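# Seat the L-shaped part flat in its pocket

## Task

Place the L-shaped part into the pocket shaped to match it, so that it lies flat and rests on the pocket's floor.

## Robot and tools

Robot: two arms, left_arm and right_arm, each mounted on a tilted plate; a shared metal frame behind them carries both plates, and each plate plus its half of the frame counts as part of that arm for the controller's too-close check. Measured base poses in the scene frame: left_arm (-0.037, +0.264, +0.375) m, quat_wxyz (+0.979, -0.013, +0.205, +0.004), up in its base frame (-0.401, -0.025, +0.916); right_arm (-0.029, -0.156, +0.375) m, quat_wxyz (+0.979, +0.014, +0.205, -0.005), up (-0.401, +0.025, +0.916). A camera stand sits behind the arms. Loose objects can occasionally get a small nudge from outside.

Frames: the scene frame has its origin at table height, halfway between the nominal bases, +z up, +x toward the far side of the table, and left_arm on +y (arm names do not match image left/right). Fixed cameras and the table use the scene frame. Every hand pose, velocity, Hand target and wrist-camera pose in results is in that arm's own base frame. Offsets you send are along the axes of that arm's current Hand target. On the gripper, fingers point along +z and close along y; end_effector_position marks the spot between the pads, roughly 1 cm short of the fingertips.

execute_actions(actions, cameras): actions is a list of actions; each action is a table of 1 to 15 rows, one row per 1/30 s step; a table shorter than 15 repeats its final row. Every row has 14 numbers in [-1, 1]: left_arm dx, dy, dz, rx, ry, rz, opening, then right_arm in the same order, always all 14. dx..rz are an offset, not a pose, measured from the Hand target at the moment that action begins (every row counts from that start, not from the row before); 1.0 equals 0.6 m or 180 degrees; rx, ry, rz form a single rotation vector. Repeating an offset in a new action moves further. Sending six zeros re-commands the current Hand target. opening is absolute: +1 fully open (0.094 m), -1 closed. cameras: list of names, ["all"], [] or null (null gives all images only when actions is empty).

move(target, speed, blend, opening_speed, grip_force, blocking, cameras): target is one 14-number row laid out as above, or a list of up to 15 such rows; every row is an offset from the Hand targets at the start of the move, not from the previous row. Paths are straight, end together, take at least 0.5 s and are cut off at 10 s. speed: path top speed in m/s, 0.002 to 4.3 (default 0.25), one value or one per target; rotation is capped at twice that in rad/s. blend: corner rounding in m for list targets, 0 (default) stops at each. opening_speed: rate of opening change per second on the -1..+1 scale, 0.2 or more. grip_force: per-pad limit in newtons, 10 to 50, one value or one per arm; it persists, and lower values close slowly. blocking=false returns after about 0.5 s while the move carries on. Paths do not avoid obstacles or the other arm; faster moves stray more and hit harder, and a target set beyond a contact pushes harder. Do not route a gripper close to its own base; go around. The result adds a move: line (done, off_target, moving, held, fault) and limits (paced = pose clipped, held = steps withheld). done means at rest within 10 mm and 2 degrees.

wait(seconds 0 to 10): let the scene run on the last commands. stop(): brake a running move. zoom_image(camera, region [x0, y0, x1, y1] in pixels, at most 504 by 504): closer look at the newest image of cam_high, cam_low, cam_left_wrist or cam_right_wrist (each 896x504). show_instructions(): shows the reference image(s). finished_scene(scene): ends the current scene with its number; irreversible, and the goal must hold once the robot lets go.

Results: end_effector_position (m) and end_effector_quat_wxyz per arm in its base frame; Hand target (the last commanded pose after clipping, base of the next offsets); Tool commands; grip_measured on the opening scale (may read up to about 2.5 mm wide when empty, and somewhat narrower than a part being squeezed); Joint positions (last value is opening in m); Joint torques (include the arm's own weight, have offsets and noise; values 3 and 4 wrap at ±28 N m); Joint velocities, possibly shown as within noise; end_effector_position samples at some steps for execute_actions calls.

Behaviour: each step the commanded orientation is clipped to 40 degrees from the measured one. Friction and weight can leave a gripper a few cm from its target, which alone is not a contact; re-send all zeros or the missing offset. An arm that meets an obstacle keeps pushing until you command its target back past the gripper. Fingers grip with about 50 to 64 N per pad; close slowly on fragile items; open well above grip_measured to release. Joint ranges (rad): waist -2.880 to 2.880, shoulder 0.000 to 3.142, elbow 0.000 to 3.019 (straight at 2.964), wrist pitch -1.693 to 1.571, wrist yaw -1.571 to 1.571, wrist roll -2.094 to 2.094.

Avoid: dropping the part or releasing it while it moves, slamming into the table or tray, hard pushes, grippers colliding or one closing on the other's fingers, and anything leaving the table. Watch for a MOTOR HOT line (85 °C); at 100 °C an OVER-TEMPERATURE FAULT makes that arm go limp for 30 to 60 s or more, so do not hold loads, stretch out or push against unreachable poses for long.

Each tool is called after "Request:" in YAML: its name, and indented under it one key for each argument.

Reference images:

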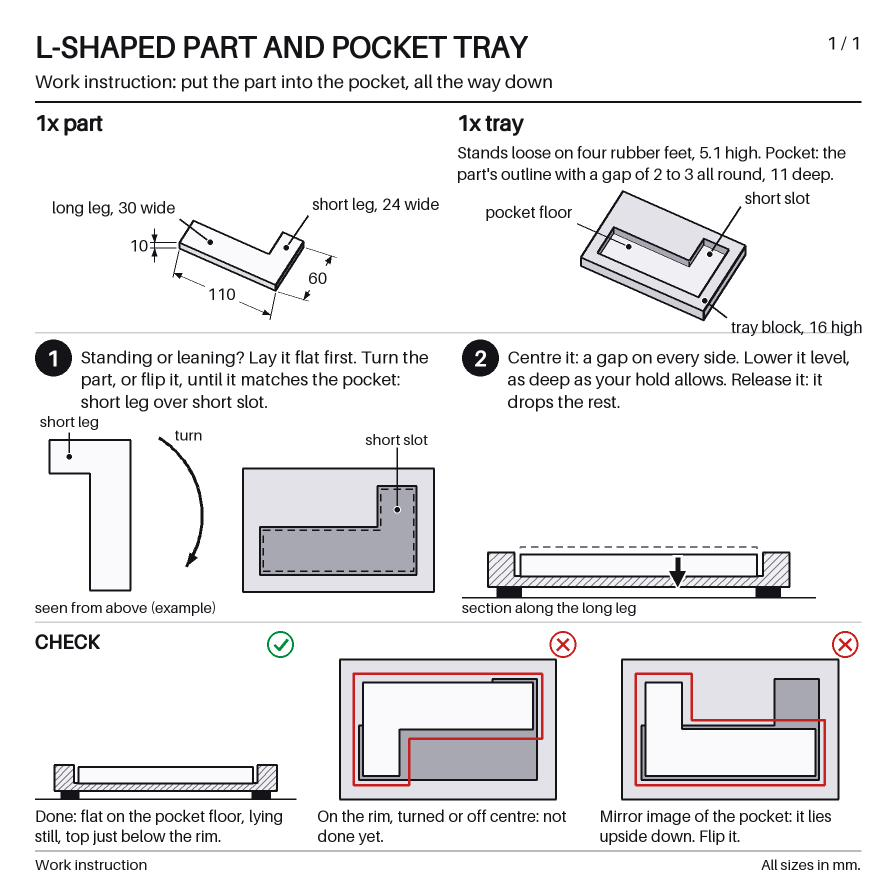

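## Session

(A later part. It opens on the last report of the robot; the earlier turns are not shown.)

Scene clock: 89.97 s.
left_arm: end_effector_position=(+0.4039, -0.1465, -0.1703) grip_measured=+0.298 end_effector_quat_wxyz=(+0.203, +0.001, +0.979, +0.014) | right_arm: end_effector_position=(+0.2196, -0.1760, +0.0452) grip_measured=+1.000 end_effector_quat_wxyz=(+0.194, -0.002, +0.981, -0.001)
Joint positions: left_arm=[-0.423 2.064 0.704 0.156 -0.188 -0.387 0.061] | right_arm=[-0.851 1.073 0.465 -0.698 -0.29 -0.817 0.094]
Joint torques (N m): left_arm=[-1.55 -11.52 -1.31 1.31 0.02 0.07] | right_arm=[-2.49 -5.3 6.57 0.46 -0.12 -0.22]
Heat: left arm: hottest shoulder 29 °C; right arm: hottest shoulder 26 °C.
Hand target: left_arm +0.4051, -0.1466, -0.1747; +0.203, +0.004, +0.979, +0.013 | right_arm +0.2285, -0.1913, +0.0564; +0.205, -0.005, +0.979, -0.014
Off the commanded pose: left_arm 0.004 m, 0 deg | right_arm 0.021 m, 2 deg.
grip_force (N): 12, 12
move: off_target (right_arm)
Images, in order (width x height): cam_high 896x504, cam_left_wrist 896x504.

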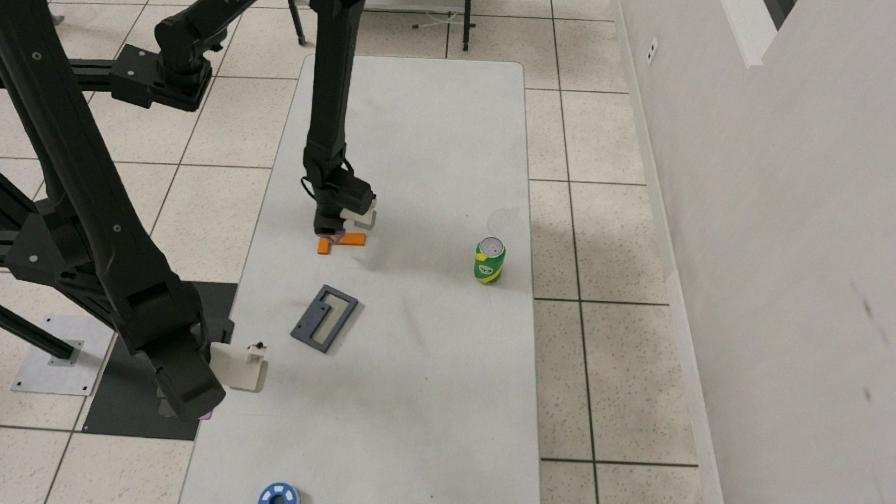

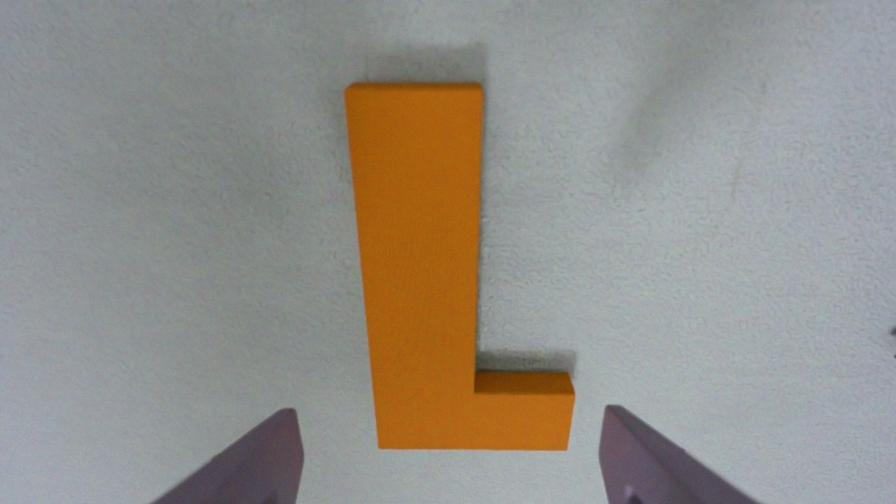

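Request:
move:
  target:
    - [0.0077,0.014,0.05,0,0,0,0.3,0,0,0,0,0,0,1]
  speed: 0.08
  cameras: ["cam_left_wrist"]

Scene clock: 92.60 s.
left_arm: end_effector_position=(+0.4099, -0.1438, -0.1996) grip_measured=+0.298 end_effector_quat_wxyz=(+0.203, +0.007, +0.979, +0.012) | right_arm: end_effector_position=(+0.2196, -0.1760, +0.0452) grip_measured=+1.000 end_effector_quat_wxyz=(+0.194, -0.002, +0.981, -0.001)
Joint positions: left_arm=[-0.407 2.162 0.736 0.227 -0.177 -0.358 0.061] | right_arm=[-0.851 1.073 0.465 -0.698 -0.29 -0.817 0.094]
Joint torques (N m): left_arm=[-0.44 -11.69 -1.92 1.28 0.01 0.07] | right_arm=[-2.55 -5.3 6.56 0.28 -0.13 -0.21]
Heat: left arm: hottest shoulder 29 °C; right arm: hottest shoulder 26 °C.
Hand target: left_arm +0.4127, -0.1373, -0.2039; +0.203, +0.004, +0.979, +0.013 | right_arm +0.2285, -0.1913, +0.0564; +0.205, -0.005, +0.979, -0.014
Off the commanded pose: left_arm 0.008 m, 0 deg | right_arm 0.021 m, 2 deg.
grip_force (N): 12, 12
move: off_target (right_arm)
Images, in order (width x height): cam_left_wrist 896x504.

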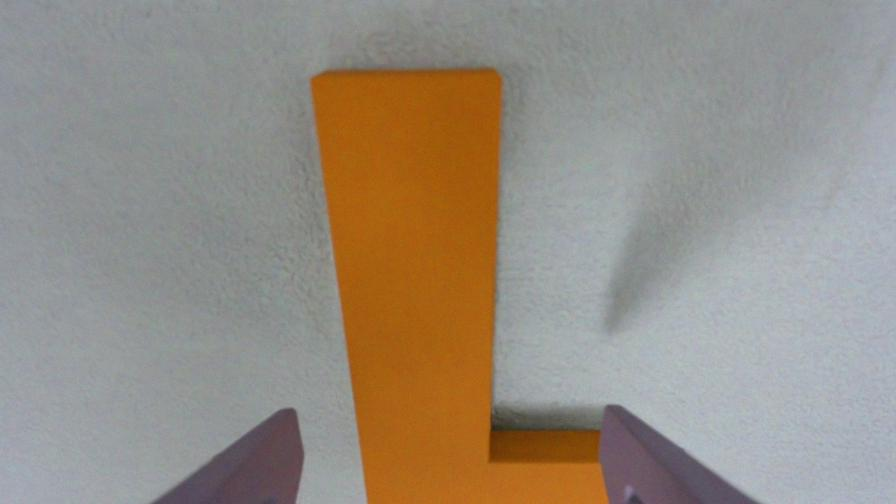

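Request:
move:
  target:
    - [0,0.0125,0.0263,0,0,0,0.3,0,0,0,0,0,0,1]
  speed: 0.05
  cameras: ["cam_left_wrist"]

Scene clock: 94.33 s.
left_arm: end_effector_position=(+0.4169, -0.1365, -0.2131) grip_measured=+0.298 end_effector_quat_wxyz=(+0.204, +0.008, +0.979, +0.012) | right_arm: end_effector_position=(+0.2196, -0.1760, +0.0452) grip_measured=+1.000 end_effector_quat_wxyz=(+0.194, -0.002, +0.981, -0.001)
Joint positions: left_arm=[-0.382 2.208 0.757 0.257 -0.168 -0.334 0.061] | right_arm=[-0.851 1.073 0.465 -0.698 -0.29 -0.817 0.094]
Joint torques (N m): left_arm=[-0.32 -11.75 -2.17 1.31 0.01 0.09] | right_arm=[-2.43 -5.48 6.61 0.43 -0.14 -0.21]
Heat: left arm: hottest shoulder 29 °C; right arm: hottest shoulder 26 °C.
Hand target: left_arm +0.4191, -0.1295, -0.2180; +0.203, +0.004, +0.979, +0.013 | right_arm +0.2285, -0.1913, +0.0564; +0.205, -0.005, +0.979, -0.014
Off the commanded pose: left_arm 0.009 m, 0 deg | right_arm 0.021 m, 2 deg.
grip_force (N): 12, 12
move: off_target (right_arm)
Images, in order (width x height): cam_left_wrist 896x504.

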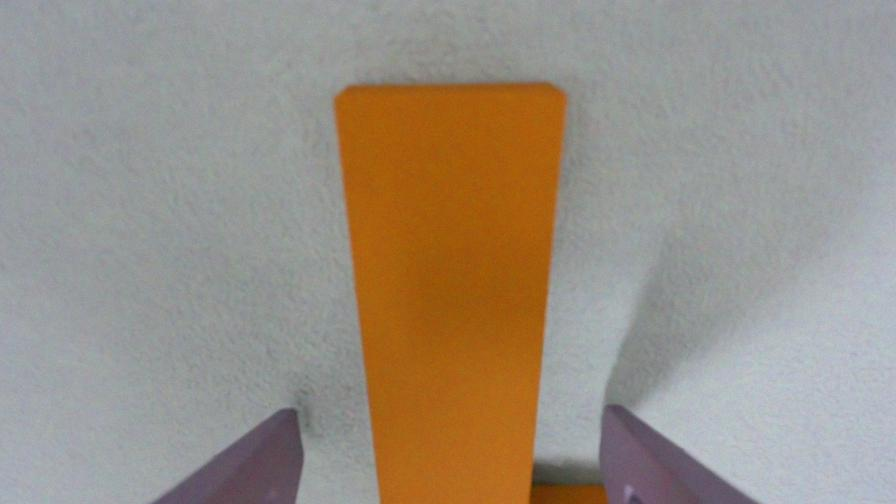

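Request:
move:
  target:
    - [0,0,0,0,0,0,-0.55,0,0,0,0,0,0,1]
  speed: 0.05
  grip_force: 30
  opening_speed: 0.4
  cameras: ["cam_left_wrist"]

Scene clock: 97.17 s.
left_arm: end_effector_position=(+0.4169, -0.1365, -0.2131) grip_measured=-0.373 end_effector_quat_wxyz=(+0.204, +0.008, +0.979, +0.012) | right_arm: end_effector_position=(+0.2196, -0.1760, +0.0452) grip_measured=+1.000 end_effector_quat_wxyz=(+0.194, -0.002, +0.981, -0.001)
Joint positions: left_arm=[-0.382 2.208 0.757 0.257 -0.168 -0.334 0.029] | right_arm=[-0.851 1.073 0.465 -0.698 -0.29 -0.817 0.094]
Joint torques (N m): left_arm=[-0.15 -11.58 -2.13 1.29 0.02 0.07] | right_arm=[-2.84 -5.42 6.57 0.34 -0.15 -0.22]
Heat: left arm: hottest shoulder 29 °C; right arm: hottest shoulder 26 °C.
Hand target: left_arm +0.4191, -0.1295, -0.2180; +0.203, +0.004, +0.979, +0.013 | right_arm +0.2285, -0.1913, +0.0564; +0.205, -0.005, +0.979, -0.014
Off the commanded pose: left_arm 0.009 m, 0 deg | right_arm 0.021 m, 2 deg.
grip_force (N): 30, 30
move: off_target (right_arm)
Images, in order (width x height): cam_left_wrist 896x504.

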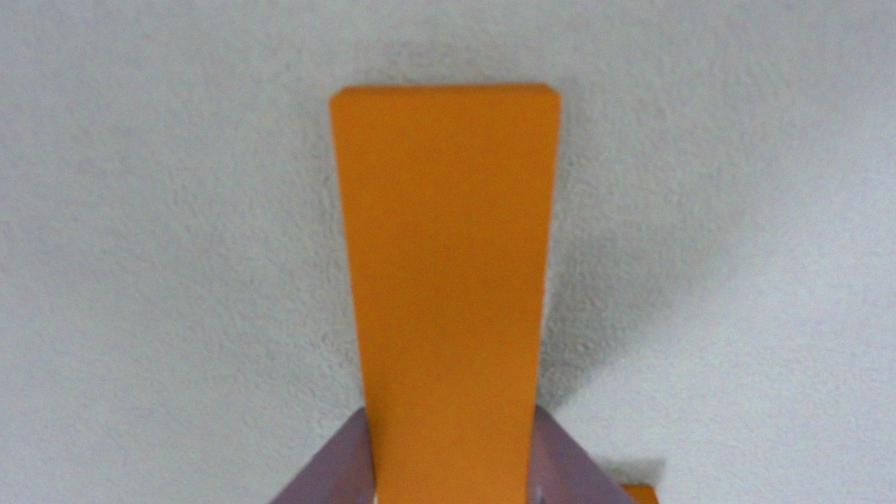

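Request:
move:
  target:
    - [0,0,-0.13,0,0,0,-0.55,0,0,0,0,0,0,1]
    - [-0.0217,-0.3867,-0.2,0,0,0.6256,-0.55,0,0,0,0,0,0,1]
  speed: [0.08, 0.2]
  blend: 0.02
  cameras: ["cam_left_wrist", "cam_high", "cam_right_wrist"]

Scene clock: 105.23 s.
left_arm: end_effector_position=(+0.3866, -0.3530, -0.1054) grip_measured=-0.373 end_effector_quat_wxyz=(+0.104, +0.808, +0.552, +0.176) | right_arm: end_effector_position=(+0.2196, -0.1760, +0.0452) grip_measured=+1.000 end_effector_quat_wxyz=(+0.194, -0.002, +0.981, -0.001)
Joint positions: left_arm=[-0.844 2.016 1.035 -0.327 -0.322 1.141 0.029] | right_arm=[-0.851 1.073 0.465 -0.698 -0.29 -0.817 0.094]
Joint torques (N m): left_arm=[-6.65 -14.1 3.43 0.29 -0.09 0.09] | right_arm=[-2.37 -4.95 6.54 0.44 -0.16 -0.2]
Heat: left arm: hottest shoulder 29 °C; right arm: hottest shoulder 26 °C.
Hand target: left_arm +0.3829, -0.3646, -0.1091; +0.102, +0.817, +0.540, +0.176 | right_arm +0.2285, -0.1913, +0.0564; +0.205, -0.005, +0.979, -0.014
Off the commanded pose: left_arm 0.013 m, 2 deg | right_arm 0.021 m, 2 deg.
grip_force (N): 30, 30
move: off_target (left_arm, right_arm)
Images, in order (width x height): cam_high 896x504, cam_left_wrist 896x504, cam_right_wrist 896x504.

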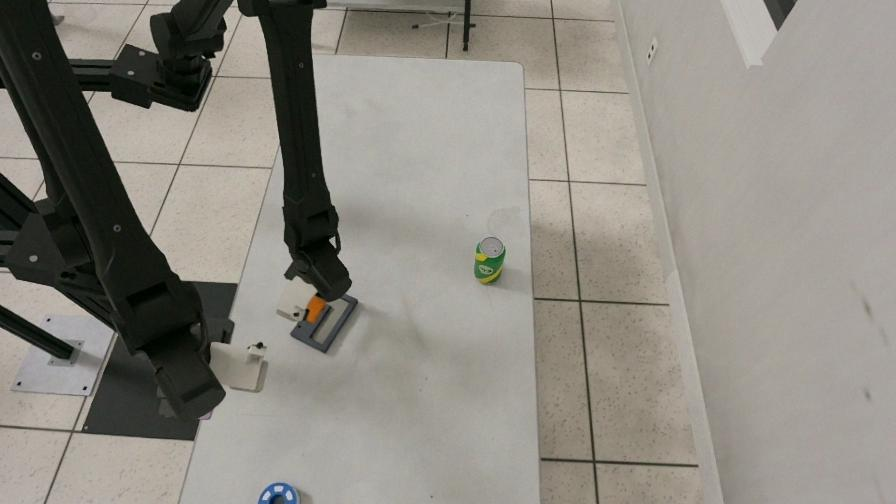

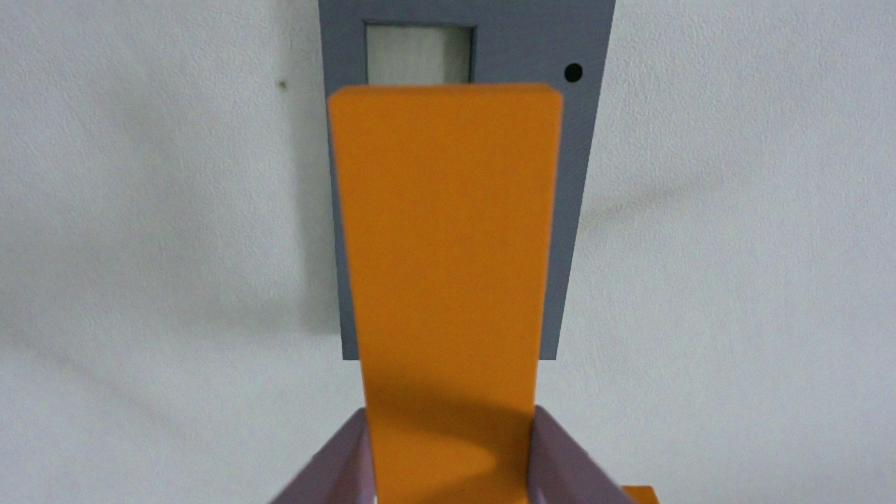

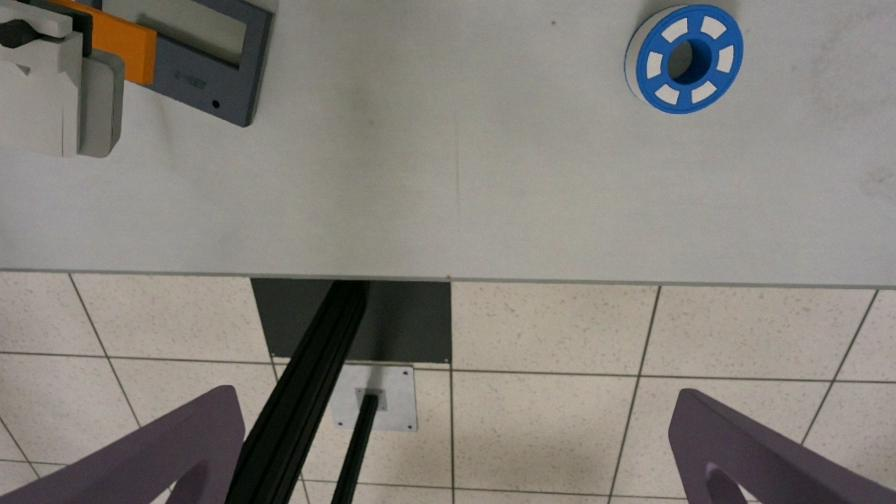

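Request:
zoom_image:
  camera: "cam_left_wrist"
  region: [300, 0, 640, 110]

Request:
zoom_image:
  camera: "cam_left_wrist"
  region: [300, 290, 660, 504]

Scaled by 1.482 from the camera's 896x504 image, which has a finer 1280x720 frame.

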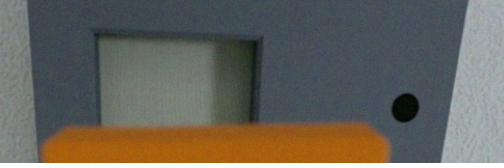

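Scaled by 1.400 from the camera's 896x504 image, which has a finer 1280x720 frame.

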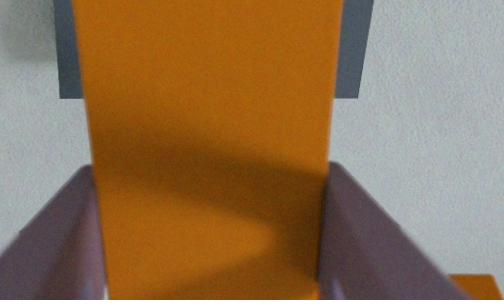

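Request:
move:
  target:
    - [-0.008,0.0198,0.1167,0,0,0.0172,-0.55,0,0,0,0,0,0,1]
  speed: 0.08
  cameras: ["cam_left_wrist", "cam_low", "cam_right_wrist"]

Scene clock: 112.63 s.
left_arm: end_effector_position=(+0.4066, -0.3743, -0.1667) grip_measured=-0.373 end_effector_quat_wxyz=(+0.093, +0.835, +0.513, +0.178) | right_arm: end_effector_position=(+0.2196, -0.1760, +0.0452) grip_measured=+1.000 end_effector_quat_wxyz=(+0.194, -0.002, +0.981, -0.001)
Joint positions: left_arm=[-0.841 2.2 1.149 -0.262 -0.315 1.24 0.029] | right_arm=[-0.851 1.073 0.465 -0.698 -0.29 -0.817 0.094]
Joint torques (N m): left_arm=[-3.55 -14.97 2.54 1.2 0.14 0.05] | right_arm=[-2.43 -5.19 6.63 0.36 -0.15 -0.22]
Heat: left arm: hottest shoulder 30 °C; right arm: hottest shoulder 26 °C.
Hand target: left_arm +0.4191, -0.3719, -0.1701; +0.097, +0.831, +0.518, +0.179 | right_arm +0.2285, -0.1913, +0.0564; +0.205, -0.005, +0.979, -0.014
Off the commanded pose: left_arm 0.013 m, 1 deg | right_arm 0.021 m, 2 deg.
grip_force (N): 30, 30
move: off_target (left_arm, right_arm)
Images, in order (width x height): cam_low 896x504, cam_left_wrist 896x504, cam_right_wrist 896x504.

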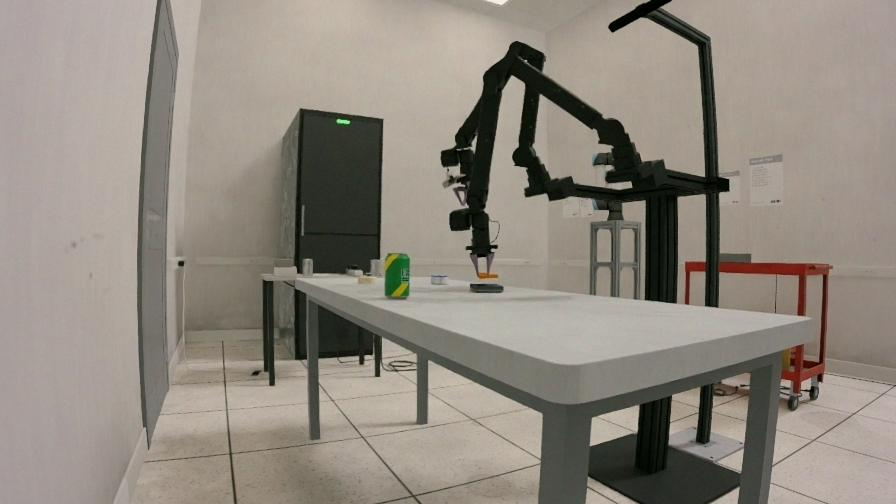

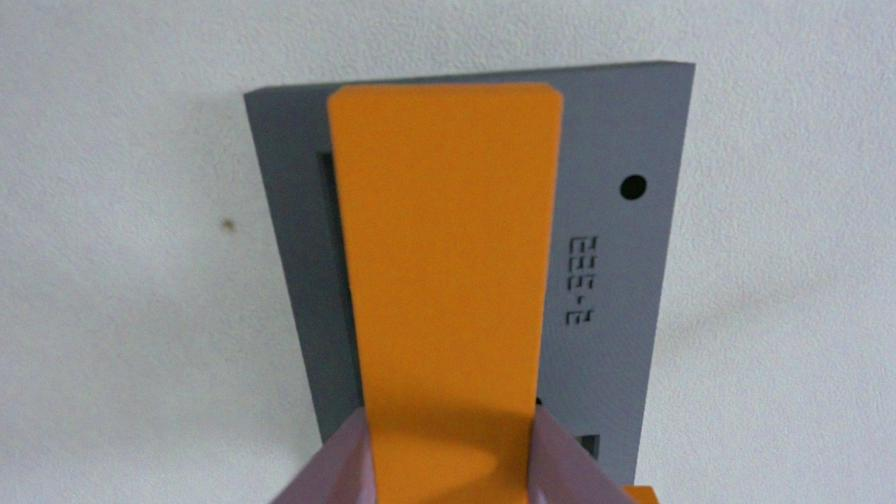

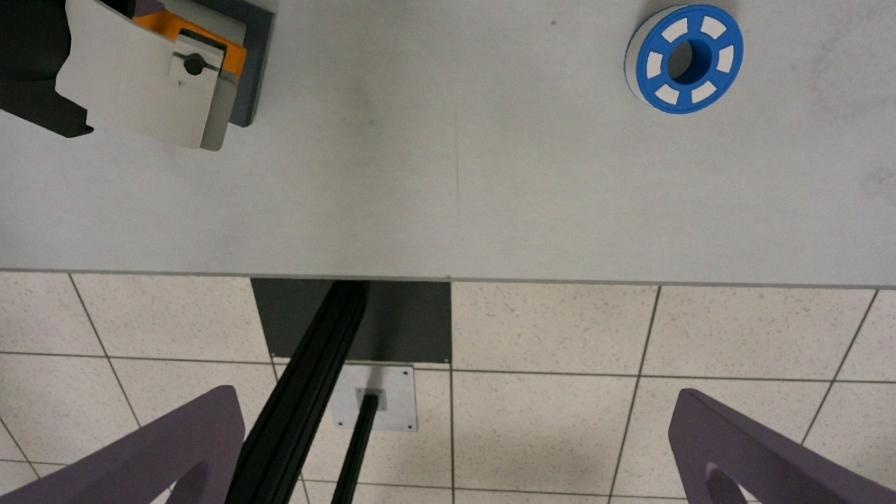

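Request:
zoom_image:
  camera: "cam_left_wrist"
  region: [220, 40, 720, 220]

Request:
zoom_image:
  camera: "cam_left_wrist"
  region: [290, 380, 690, 504]

Scaled by 1.008 from the camera's 896x504 image, which has a finer 1280x720 frame.

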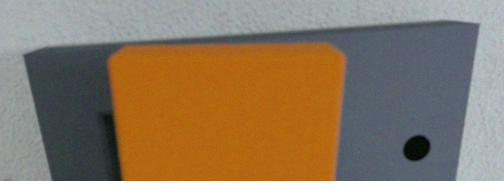

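Scaled by 1.260 from the camera's 896x504 image, which has a finer 1280x720 frame.

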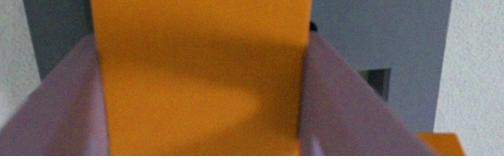

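Request:
move:
  target:
    - [0.03,0.005,0,0,0,-0.0139,-0.55,0,0,0,0,0,0,1]
  speed: 0.08
  cameras: ["cam_left_wrist"]

Scene clock: 118.93 s.
left_arm: end_effector_position=(+0.4208, -0.3624, -0.1664) grip_measured=-0.373 end_effector_quat_wxyz=(+0.097, +0.825, +0.528, +0.176) | right_arm: end_effector_position=(+0.2196, -0.1760, +0.0452) grip_measured=+1.000 end_effector_quat_wxyz=(+0.194, -0.002, +0.981, -0.001)
Joint positions: left_arm=[-0.805 2.2 1.149 -0.251 -0.306 1.24 0.029] | right_arm=[-0.851 1.073 0.465 -0.698 -0.29 -0.817 0.094]
Joint torques (N m): left_arm=[-3.37 -16.79 1.28 1.22 0.13 0.01] | right_arm=[-2.37 -5.25 6.54 0.43 -0.14 -0.23]
Heat: left arm: hottest shoulder 30 °C; right arm: hottest shoulder 26 °C.
Hand target: left_arm +0.4287, -0.3572, -0.1655; +0.101, +0.819, +0.536, +0.177 | right_arm +0.2285, -0.1913, +0.0564; +0.205, -0.005, +0.979, -0.014
Off the commanded pose: left_arm 0.010 m, 1 deg | right_arm 0.021 m, 2 deg.
grip_force (N): 30, 30
move: off_target (right_arm)
Images, in order (width x height): cam_left_wrist 896x504.

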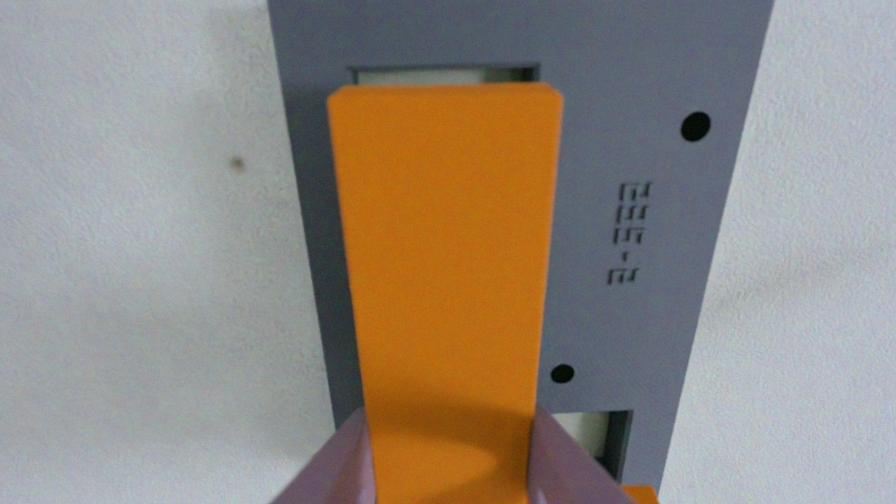

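Request:
zoom_image:
  camera: "cam_left_wrist"
  region: [320, 40, 580, 130]

Request:
zoom_image:
  camera: "cam_left_wrist"
  region: [520, 390, 700, 504]

Scaled by 1.938 from the camera's 896x504 image, which has a finer 1280x720 frame.

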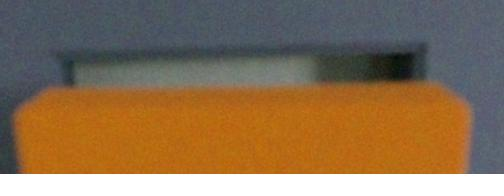

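Scaled by 2.800 from the camera's 896x504 image, which has a finer 1280x720 frame.

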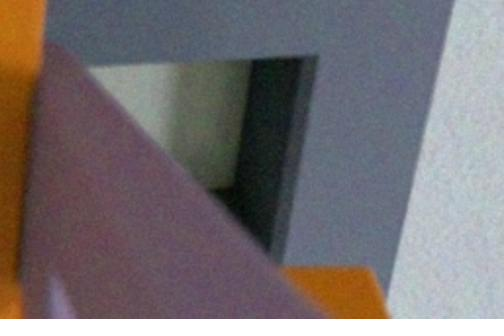

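Request:
move:
  target:
    - [0.0033,-0.0017,0.0275,0,0,-0.0017,-0.55,0,0,0,0,0,0,1]
  speed: 0.05
  cameras: ["cam_left_wrist"]

Request:
zoom_image:
  camera: "cam_left_wrist"
  region: [280, 40, 620, 160]

Request:
zoom_image:
  camera: "cam_left_wrist"
  region: [500, 390, 740, 504]

Scene clock: 123.23 s.
left_arm: end_effector_position=(+0.4239, -0.3579, -0.1768) grip_measured=-0.373 end_effector_quat_wxyz=(+0.098, +0.822, +0.532, +0.176) | right_arm: end_effector_position=(+0.2196, -0.1760, +0.0452) grip_measured=+1.000 end_effector_quat_wxyz=(+0.194, -0.002, +0.981, -0.001)
Joint positions: left_arm=[-0.794 2.223 1.149 -0.223 -0.303 1.24 0.029] | right_arm=[-0.851 1.073 0.465 -0.698 -0.29 -0.817 0.094]
Joint torques (N m): left_arm=[-3.37 -15.38 2.19 1.16 0.12 0.08] | right_arm=[-2.43 -5.07 6.65 0.35 -0.13 -0.22]
Heat: left arm: hottest shoulder 31 °C; right arm: hottest shoulder 26 °C.
Hand target: left_arm +0.4353, -0.3545, -0.1805; +0.101, +0.818, +0.538, +0.177 | right_arm +0.2285, -0.1913, +0.0564; +0.205, -0.005, +0.979, -0.014
Off the commanded pose: left_arm 0.012 m, 1 deg | right_arm 0.021 m, 2 deg.
grip_force (N): 30, 30
move: off_target (left_arm, right_arm)
Images, in order (width x height): cam_left_wrist 896x504.

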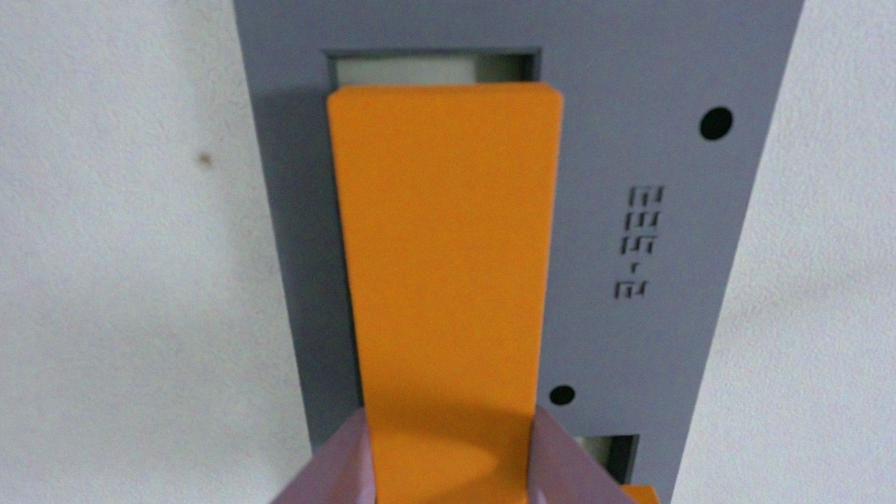

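Scaled by 1.482 from the camera's 896x504 image, which has a finer 1280x720 frame.

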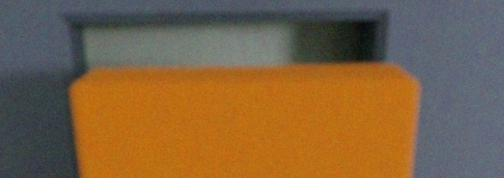

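Scaled by 2.100 from the camera's 896x504 image, which has a finer 1280x720 frame.

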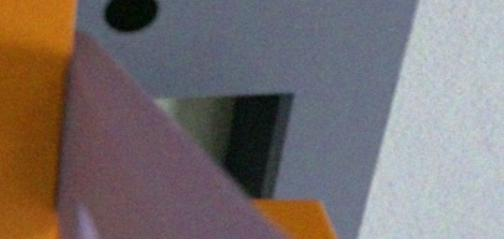

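Request:
move:
  target:
    - [-0.0083,0.003,0.008,0,0,0,-0.55,0,0,0,0,0,0,1]
  speed: 0.05
  cameras: ["cam_left_wrist"]

Request:
zoom_image:
  camera: "cam_left_wrist"
  region: [280, 30, 620, 160]

Request:
zoom_image:
  camera: "cam_left_wrist"
  region: [500, 390, 740, 504]

Scene clock: 126.37 s.
left_arm: end_effector_position=(+0.4279, -0.3621, -0.1799) grip_measured=-0.373 end_effector_quat_wxyz=(+0.100, +0.822, +0.532, +0.176) | right_arm: end_effector_position=(+0.2196, -0.1760, +0.0452) grip_measured=+1.000 end_effector_quat_wxyz=(+0.194, -0.002, +0.981, -0.001)
Joint positions: left_arm=[-0.794 2.237 1.167 -0.223 -0.303 1.24 0.029] | right_arm=[-0.851 1.073 0.465 -0.698 -0.29 -0.817 0.094]
Joint torques (N m): left_arm=[-4.13 -14.92 2.29 0.99 0.08 0.01] | right_arm=[-2.2 -5.3 6.6 0.39 -0.15 -0.23]
Heat: left arm: hottest shoulder 31 °C; right arm: hottest shoulder 26 °C.
Hand target: left_arm +0.4369, -0.3596, -0.1851; +0.101, +0.818, +0.538, +0.177 | right_arm +0.2285, -0.1913, +0.0564; +0.205, -0.005, +0.979, -0.014
Off the commanded pose: left_arm 0.011 m, 1 deg | right_arm 0.021 m, 2 deg.
grip_force (N): 30, 30
move: off_target (left_arm, right_arm)
Images, in order (width x height): cam_left_wrist 896x504.

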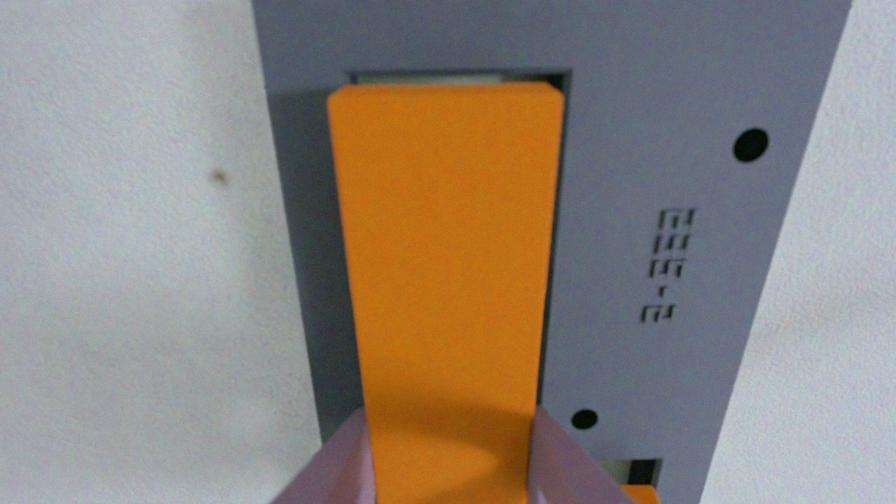

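Scaled by 1.482 from the camera's 896x504 image, which has a finer 1280x720 frame.

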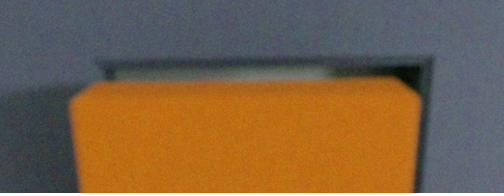

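Scaled by 2.100 from the camera's 896x504 image, which has a finer 1280x720 frame.

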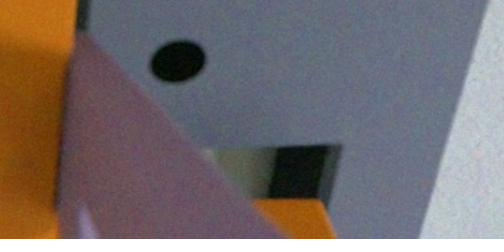

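Request:
move:
  target:
    - [0.0017,-0.006,0.004,0,0,0,-0.55,0,0,0,0,0,0,1]
  speed: 0.05
  cameras: ["cam_left_wrist"]

Request:
zoom_image:
  camera: "cam_left_wrist"
  region: [280, 30, 620, 160]

Request:
zoom_image:
  camera: "cam_left_wrist"
  region: [500, 390, 740, 504]

Scene clock: 128.37 s.
left_arm: end_effector_position=(+0.4284, -0.3625, -0.1814) grip_measured=-0.373 end_effector_quat_wxyz=(+0.102, +0.821, +0.533, +0.176) | right_arm: end_effector_position=(+0.2196, -0.1760, +0.0452) grip_measured=+1.000 end_effector_quat_wxyz=(+0.194, -0.002, +0.981, -0.001)
Joint positions: left_arm=[-0.794 2.241 1.167 -0.215 -0.303 1.24 0.029] | right_arm=[-0.851 1.073 0.465 -0.698 -0.29 -0.817 0.094]
Joint torques (N m): left_arm=[-3.72 -15.27 1.69 1.21 0.08 0.04] | right_arm=[-2.61 -5.13 6.49 0.4 -0.13 -0.21]
Heat: left arm: hottest shoulder 31 °C; right arm: hottest shoulder 26 °C.
Hand target: left_arm +0.4351, -0.3571, -0.1886; +0.101, +0.818, +0.538, +0.177 | right_arm +0.2285, -0.1913, +0.0564; +0.205, -0.005, +0.979, -0.014
Off the commanded pose: left_arm 0.011 m, 1 deg | right_arm 0.021 m, 2 deg.
grip_force (N): 30, 30
move: off_target (left_arm, right_arm)
Images, in order (width x height): cam_left_wrist 896x504.

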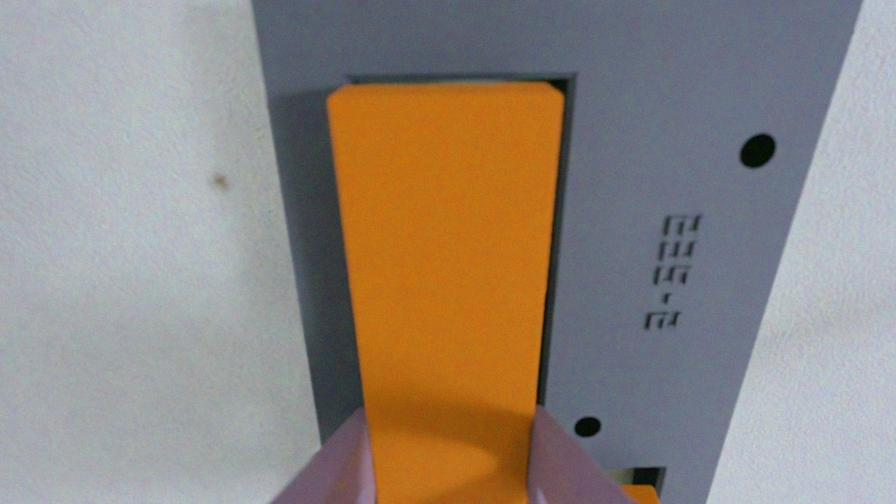

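Scaled by 1.482 from the camera's 896x504 image, which has a finer 1280x720 frame.

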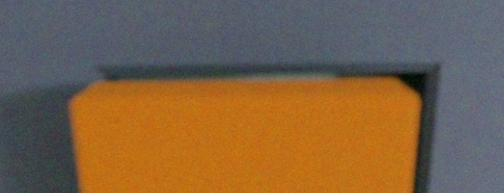

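Scaled by 2.100 from the camera's 896x504 image, which has a finer 1280x720 frame.

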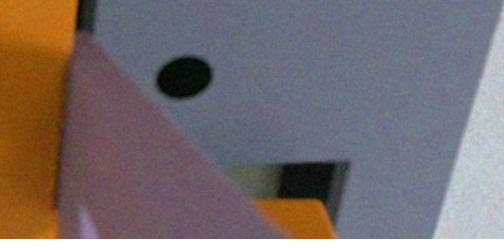

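Request:
move:
  target:
    - [0.0017,-0.01,-0.002,0,0,0,-0.55,0,0,0,0,0,0,1]
  speed: 0.05
  cameras: ["cam_left_wrist"]

Request:
zoom_image:
  camera: "cam_left_wrist"
  region: [280, 30, 620, 160]

Request:
zoom_image:
  camera: "cam_left_wrist"
  region: [500, 390, 740, 504]

Scene clock: 129.73 s.
left_arm: end_effector_position=(+0.4282, -0.3623, -0.1820) grip_measured=-0.373 end_effector_quat_wxyz=(+0.105, +0.821, +0.533, +0.177) | right_arm: end_effector_position=(+0.2196, -0.1760, +0.0452) grip_measured=+1.000 end_effector_quat_wxyz=(+0.194, -0.002, +0.981, -0.001)
Joint positions: left_arm=[-0.794 2.241 1.161 -0.203 -0.303 1.24 0.029] | right_arm=[-0.851 1.073 0.465 -0.698 -0.29 -0.817 0.094]
Joint torques (N m): left_arm=[-4.01 -15.5 0.77 1.17 0.05 0.01] | right_arm=[-2.43 -5.42 6.58 0.35 -0.15 -0.2]
Heat: left arm: hottest shoulder 31 °C; right arm: hottest shoulder 26 °C.
Hand target: left_arm +0.4301, -0.3540, -0.1893; +0.101, +0.818, +0.538, +0.177 | right_arm +0.2285, -0.1913, +0.0564; +0.205, -0.005, +0.979, -0.014
Off the commanded pose: left_arm 0.011 m, 1 deg | right_arm 0.021 m, 2 deg.
grip_force (N): 30, 30
move: off_target (left_arm, right_arm)
Images, in order (width x height): cam_left_wrist 896x504.

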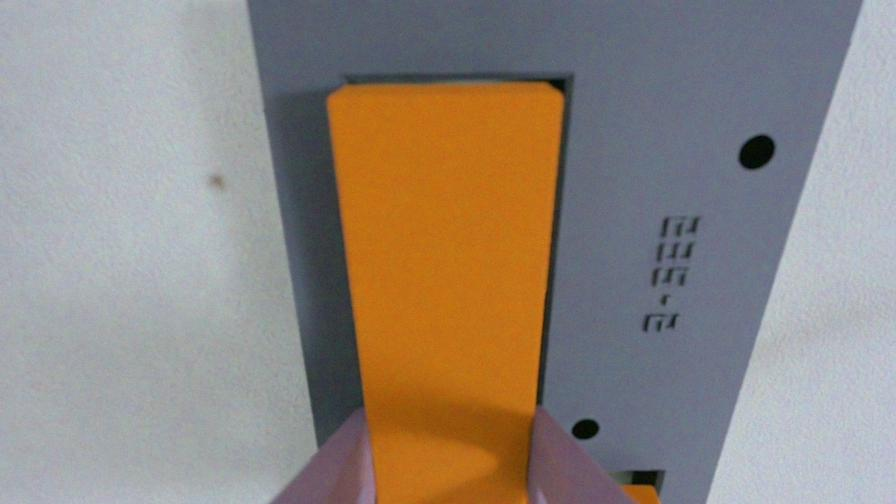

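Scaled by 1.482 from the camera's 896x504 image, which has a finer 1280x720 frame.

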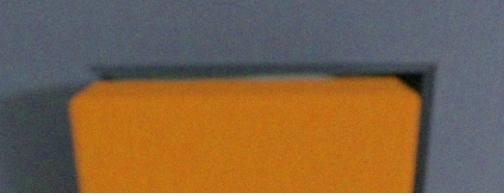

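Scaled by 2.100 from the camera's 896x504 image, which has a finer 1280x720 frame.

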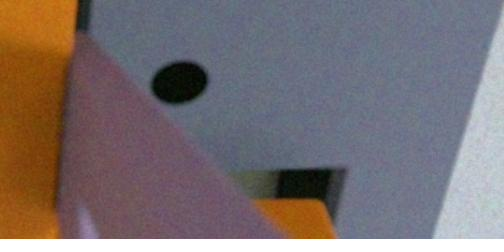

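Request:
move:
  target:
    - [0.002,0.0135,-0.0417,0,0,0,-0.55,0,0,0,0,0,0,1]
    - [0.002,0.0135,0.0038,0,0,0,-0.55,0,0,0,0,0,0,1]
  speed: 0.06
  cameras: ["cam_left_wrist"]

Request:
zoom_image:
  camera: "cam_left_wrist"
  region: [280, 30, 620, 160]

Request:
zoom_image:
  camera: "cam_left_wrist"
  region: [500, 390, 740, 504]

Scene clock: 132.87 s.
left_arm: end_effector_position=(+0.4262, -0.3601, -0.1843) grip_measured=-0.373 end_effector_quat_wxyz=(+0.098, +0.822, +0.533, +0.175) | right_arm: end_effector_position=(+0.2196, -0.1760, +0.0452) grip_measured=+1.000 end_effector_quat_wxyz=(+0.194, -0.002, +0.981, -0.001)
Joint positions: left_arm=[-0.794 2.245 1.163 -0.216 -0.302 1.24 0.029] | right_arm=[-0.851 1.073 0.465 -0.698 -0.29 -0.817 0.094]
Joint torques (N m): left_arm=[-3.72 -15.33 2.07 1.16 0.13 0.09] | right_arm=[-2.37 -5.6 6.6 0.38 -0.14 -0.21]
Heat: left arm: hottest shoulder 31 °C; right arm: hottest shoulder 26 °C.
Hand target: left_arm +0.4381, -0.3561, -0.1883; +0.101, +0.818, +0.538, +0.177 | right_arm +0.2285, -0.1913, +0.0564; +0.205, -0.005, +0.979, -0.014
Off the commanded pose: left_arm 0.013 m, 1 deg | right_arm 0.021 m, 2 deg.
grip_force (N): 30, 30
move: off_target (left_arm, right_arm)
Images, in order (width x height): cam_left_wrist 896x504.

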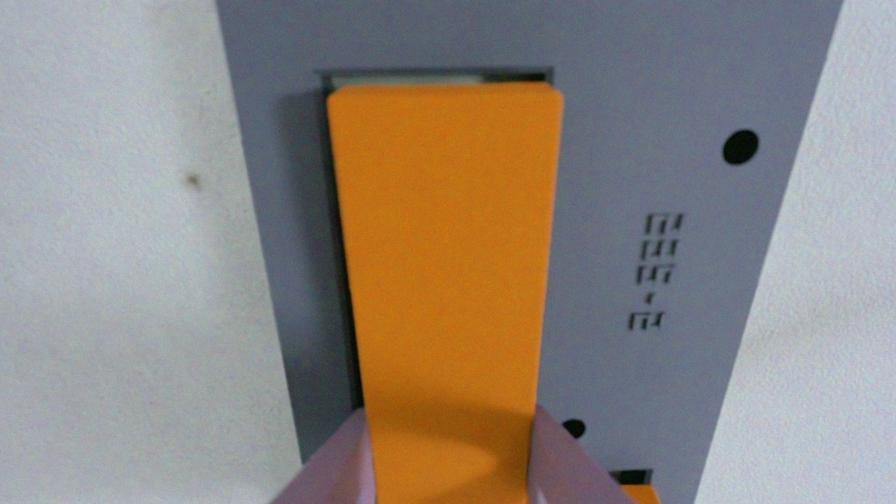

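Scaled by 1.482 from the camera's 896x504 image, which has a finer 1280x720 frame.

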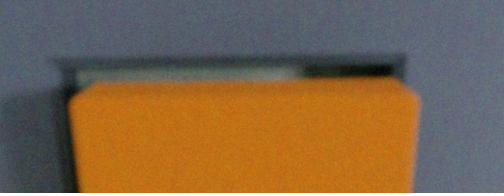

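Scaled by 2.100 from the camera's 896x504 image, which has a finer 1280x720 frame.

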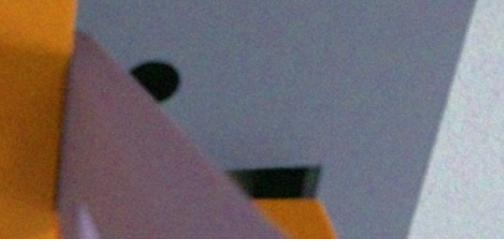

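Request:
move:
  target:
    - [0.0012,0.0022,0.0092,0,0,0,-0.55,0,0,0,0,0,0,1]
  speed: 0.04
  cameras: ["cam_left_wrist", "cam_low"]

Request:
zoom_image:
  camera: "cam_left_wrist"
  region: [280, 30, 620, 160]

Request:
zoom_image:
  camera: "cam_left_wrist"
  region: [500, 390, 740, 504]

Request:
zoom_image:
  camera: "cam_low"
  region: [430, 240, 550, 310]

Scene clock: 134.77 s.
left_arm: end_effector_position=(+0.4295, -0.3608, -0.1853) grip_measured=-0.373 end_effector_quat_wxyz=(+0.100, +0.822, +0.533, +0.176) | right_arm: end_effector_position=(+0.2196, -0.1760, +0.0452) grip_measured=+1.000 end_effector_quat_wxyz=(+0.194, -0.002, +0.981, -0.001)
Joint positions: left_arm=[-0.79 2.25 1.17 -0.212 -0.301 1.244 0.029] | right_arm=[-0.851 1.073 0.465 -0.698 -0.29 -0.817 0.094]
Joint torques (N m): left_arm=[-3.31 -14.74 2.39 1.26 0.11 0.12] | right_arm=[-2.37 -5.48 6.63 0.39 -0.15 -0.21]
Heat: left arm: hottest shoulder 31 °C; right arm: hottest shoulder 26 °C.
Hand target: left_arm +0.4418, -0.3557, -0.1928; +0.101, +0.818, +0.538, +0.177 | right_arm +0.2285, -0.1913, +0.0564; +0.205, -0.005, +0.979, -0.014
Off the commanded pose: left_arm 0.015 m, 1 deg | right_arm 0.021 m, 2 deg.
grip_force (N): 30, 30
move: off_target (left_arm, right_arm)
Images, in order (width x height): cam_low 896x504, cam_left_wrist 896x504.

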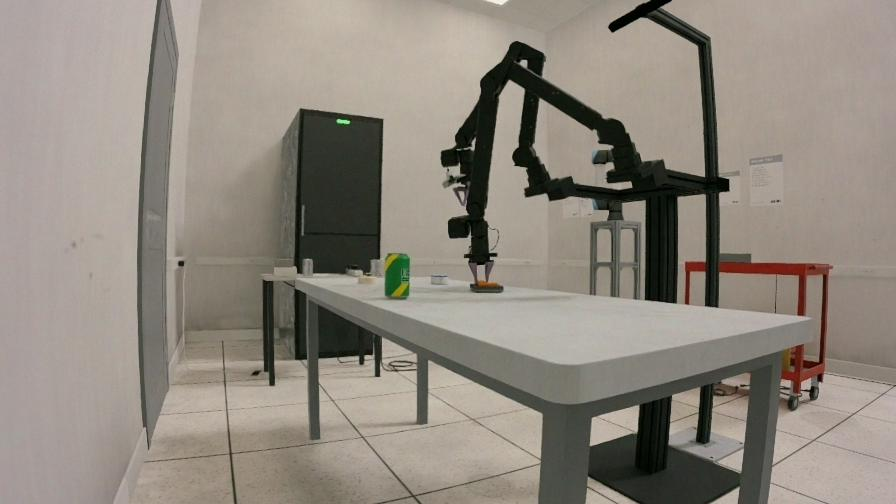

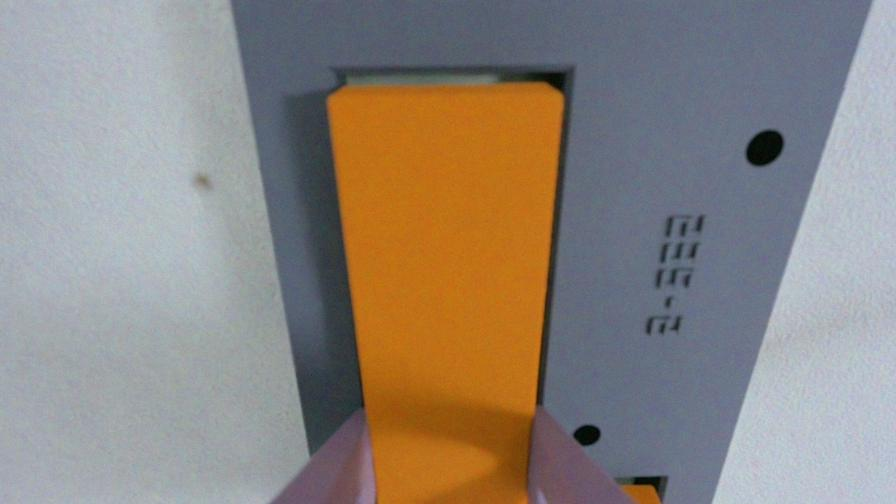

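Scaled by 1.482 from the camera's 896x504 image, which has a finer 1280x720 frame.

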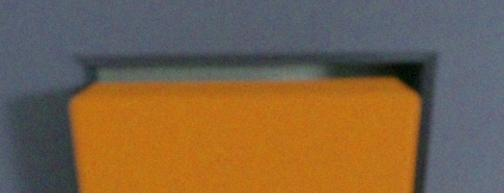

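Scaled by 2.100 from the camera's 896x504 image, which has a finer 1280x720 frame.

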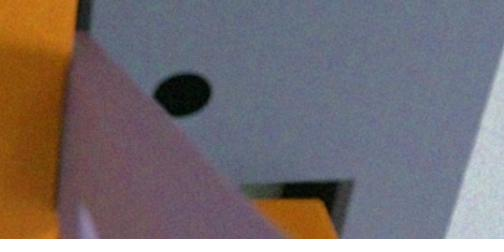

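Scaled by 4.200 from the camera's 896x504 image, which has a finer 1280x720 frame.

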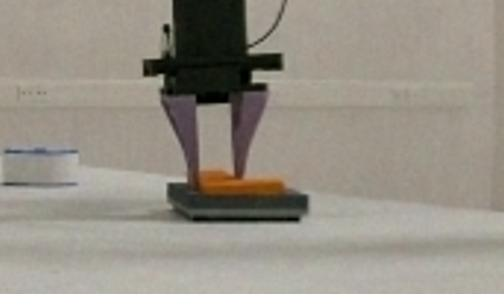

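Request:
move:
  target:
    - [0.0012,-0.004,0.006,0,0,0,-0.55,0,0,0,0,0,0,1]
  speed: 0.03
  cameras: ["cam_left_wrist"]

Request:
zoom_image:
  camera: "cam_left_wrist"
  region: [280, 30, 620, 160]

Request:
zoom_image:
  camera: "cam_left_wrist"
  region: [500, 390, 740, 504]

Scene clock: 136.20 s.
left_arm: end_effector_position=(+0.4297, -0.3609, -0.1852) grip_measured=-0.373 end_effector_quat_wxyz=(+0.101, +0.822, +0.532, +0.176) | right_arm: end_effector_position=(+0.2196, -0.1760, +0.0452) grip_measured=+1.000 end_effector_quat_wxyz=(+0.194, -0.002, +0.981, -0.001)
Joint positions: left_arm=[-0.79 2.25 1.17 -0.211 -0.301 1.245 0.029] | right_arm=[-0.851 1.073 0.465 -0.698 -0.29 -0.817 0.094]
Joint torques (N m): left_arm=[-3.08 -14.15 2.15 1.58 0.14 0.1] | right_arm=[-2.43 -5.36 6.6 0.46 -0.14 -0.24]
Heat: left arm: hottest shoulder 31 °C; right arm: hottest shoulder 26 °C.
Hand target: left_arm +0.4415, -0.3541, -0.1967; +0.101, +0.818, +0.538, +0.177 | right_arm +0.2285, -0.1913, +0.0564; +0.205, -0.005, +0.979, -0.014
Off the commanded pose: left_arm 0.018 m, 1 deg | right_arm 0.021 m, 2 deg.
grip_force (N): 30, 30
move: off_target (left_arm, right_arm)
Images, in order (width x height): cam_left_wrist 896x504.

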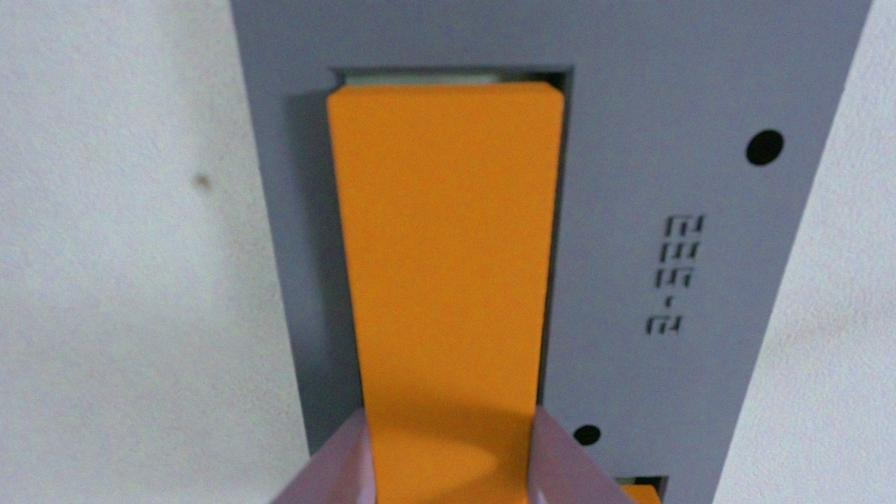

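Scaled by 1.482 from the camera's 896x504 image, which has a finer 1280x720 frame.

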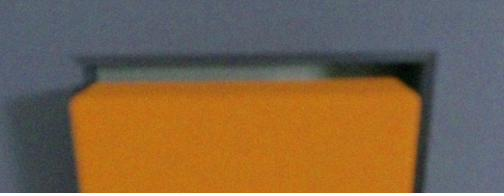

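Scaled by 2.100 from the camera's 896x504 image, which has a finer 1280x720 frame.

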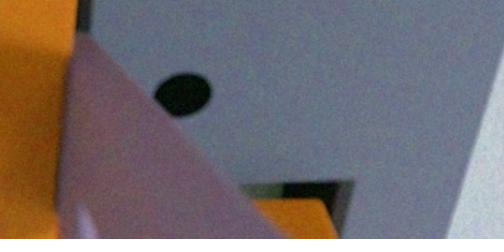

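Request:
zoom_image:
  camera: "cam_low"
  region: [462, 270, 512, 298]

This scene's latest camera images include none from cam_low. They are from: cam_left_wrist. cam_low's image comes with the result of a call that names it in "cameras".


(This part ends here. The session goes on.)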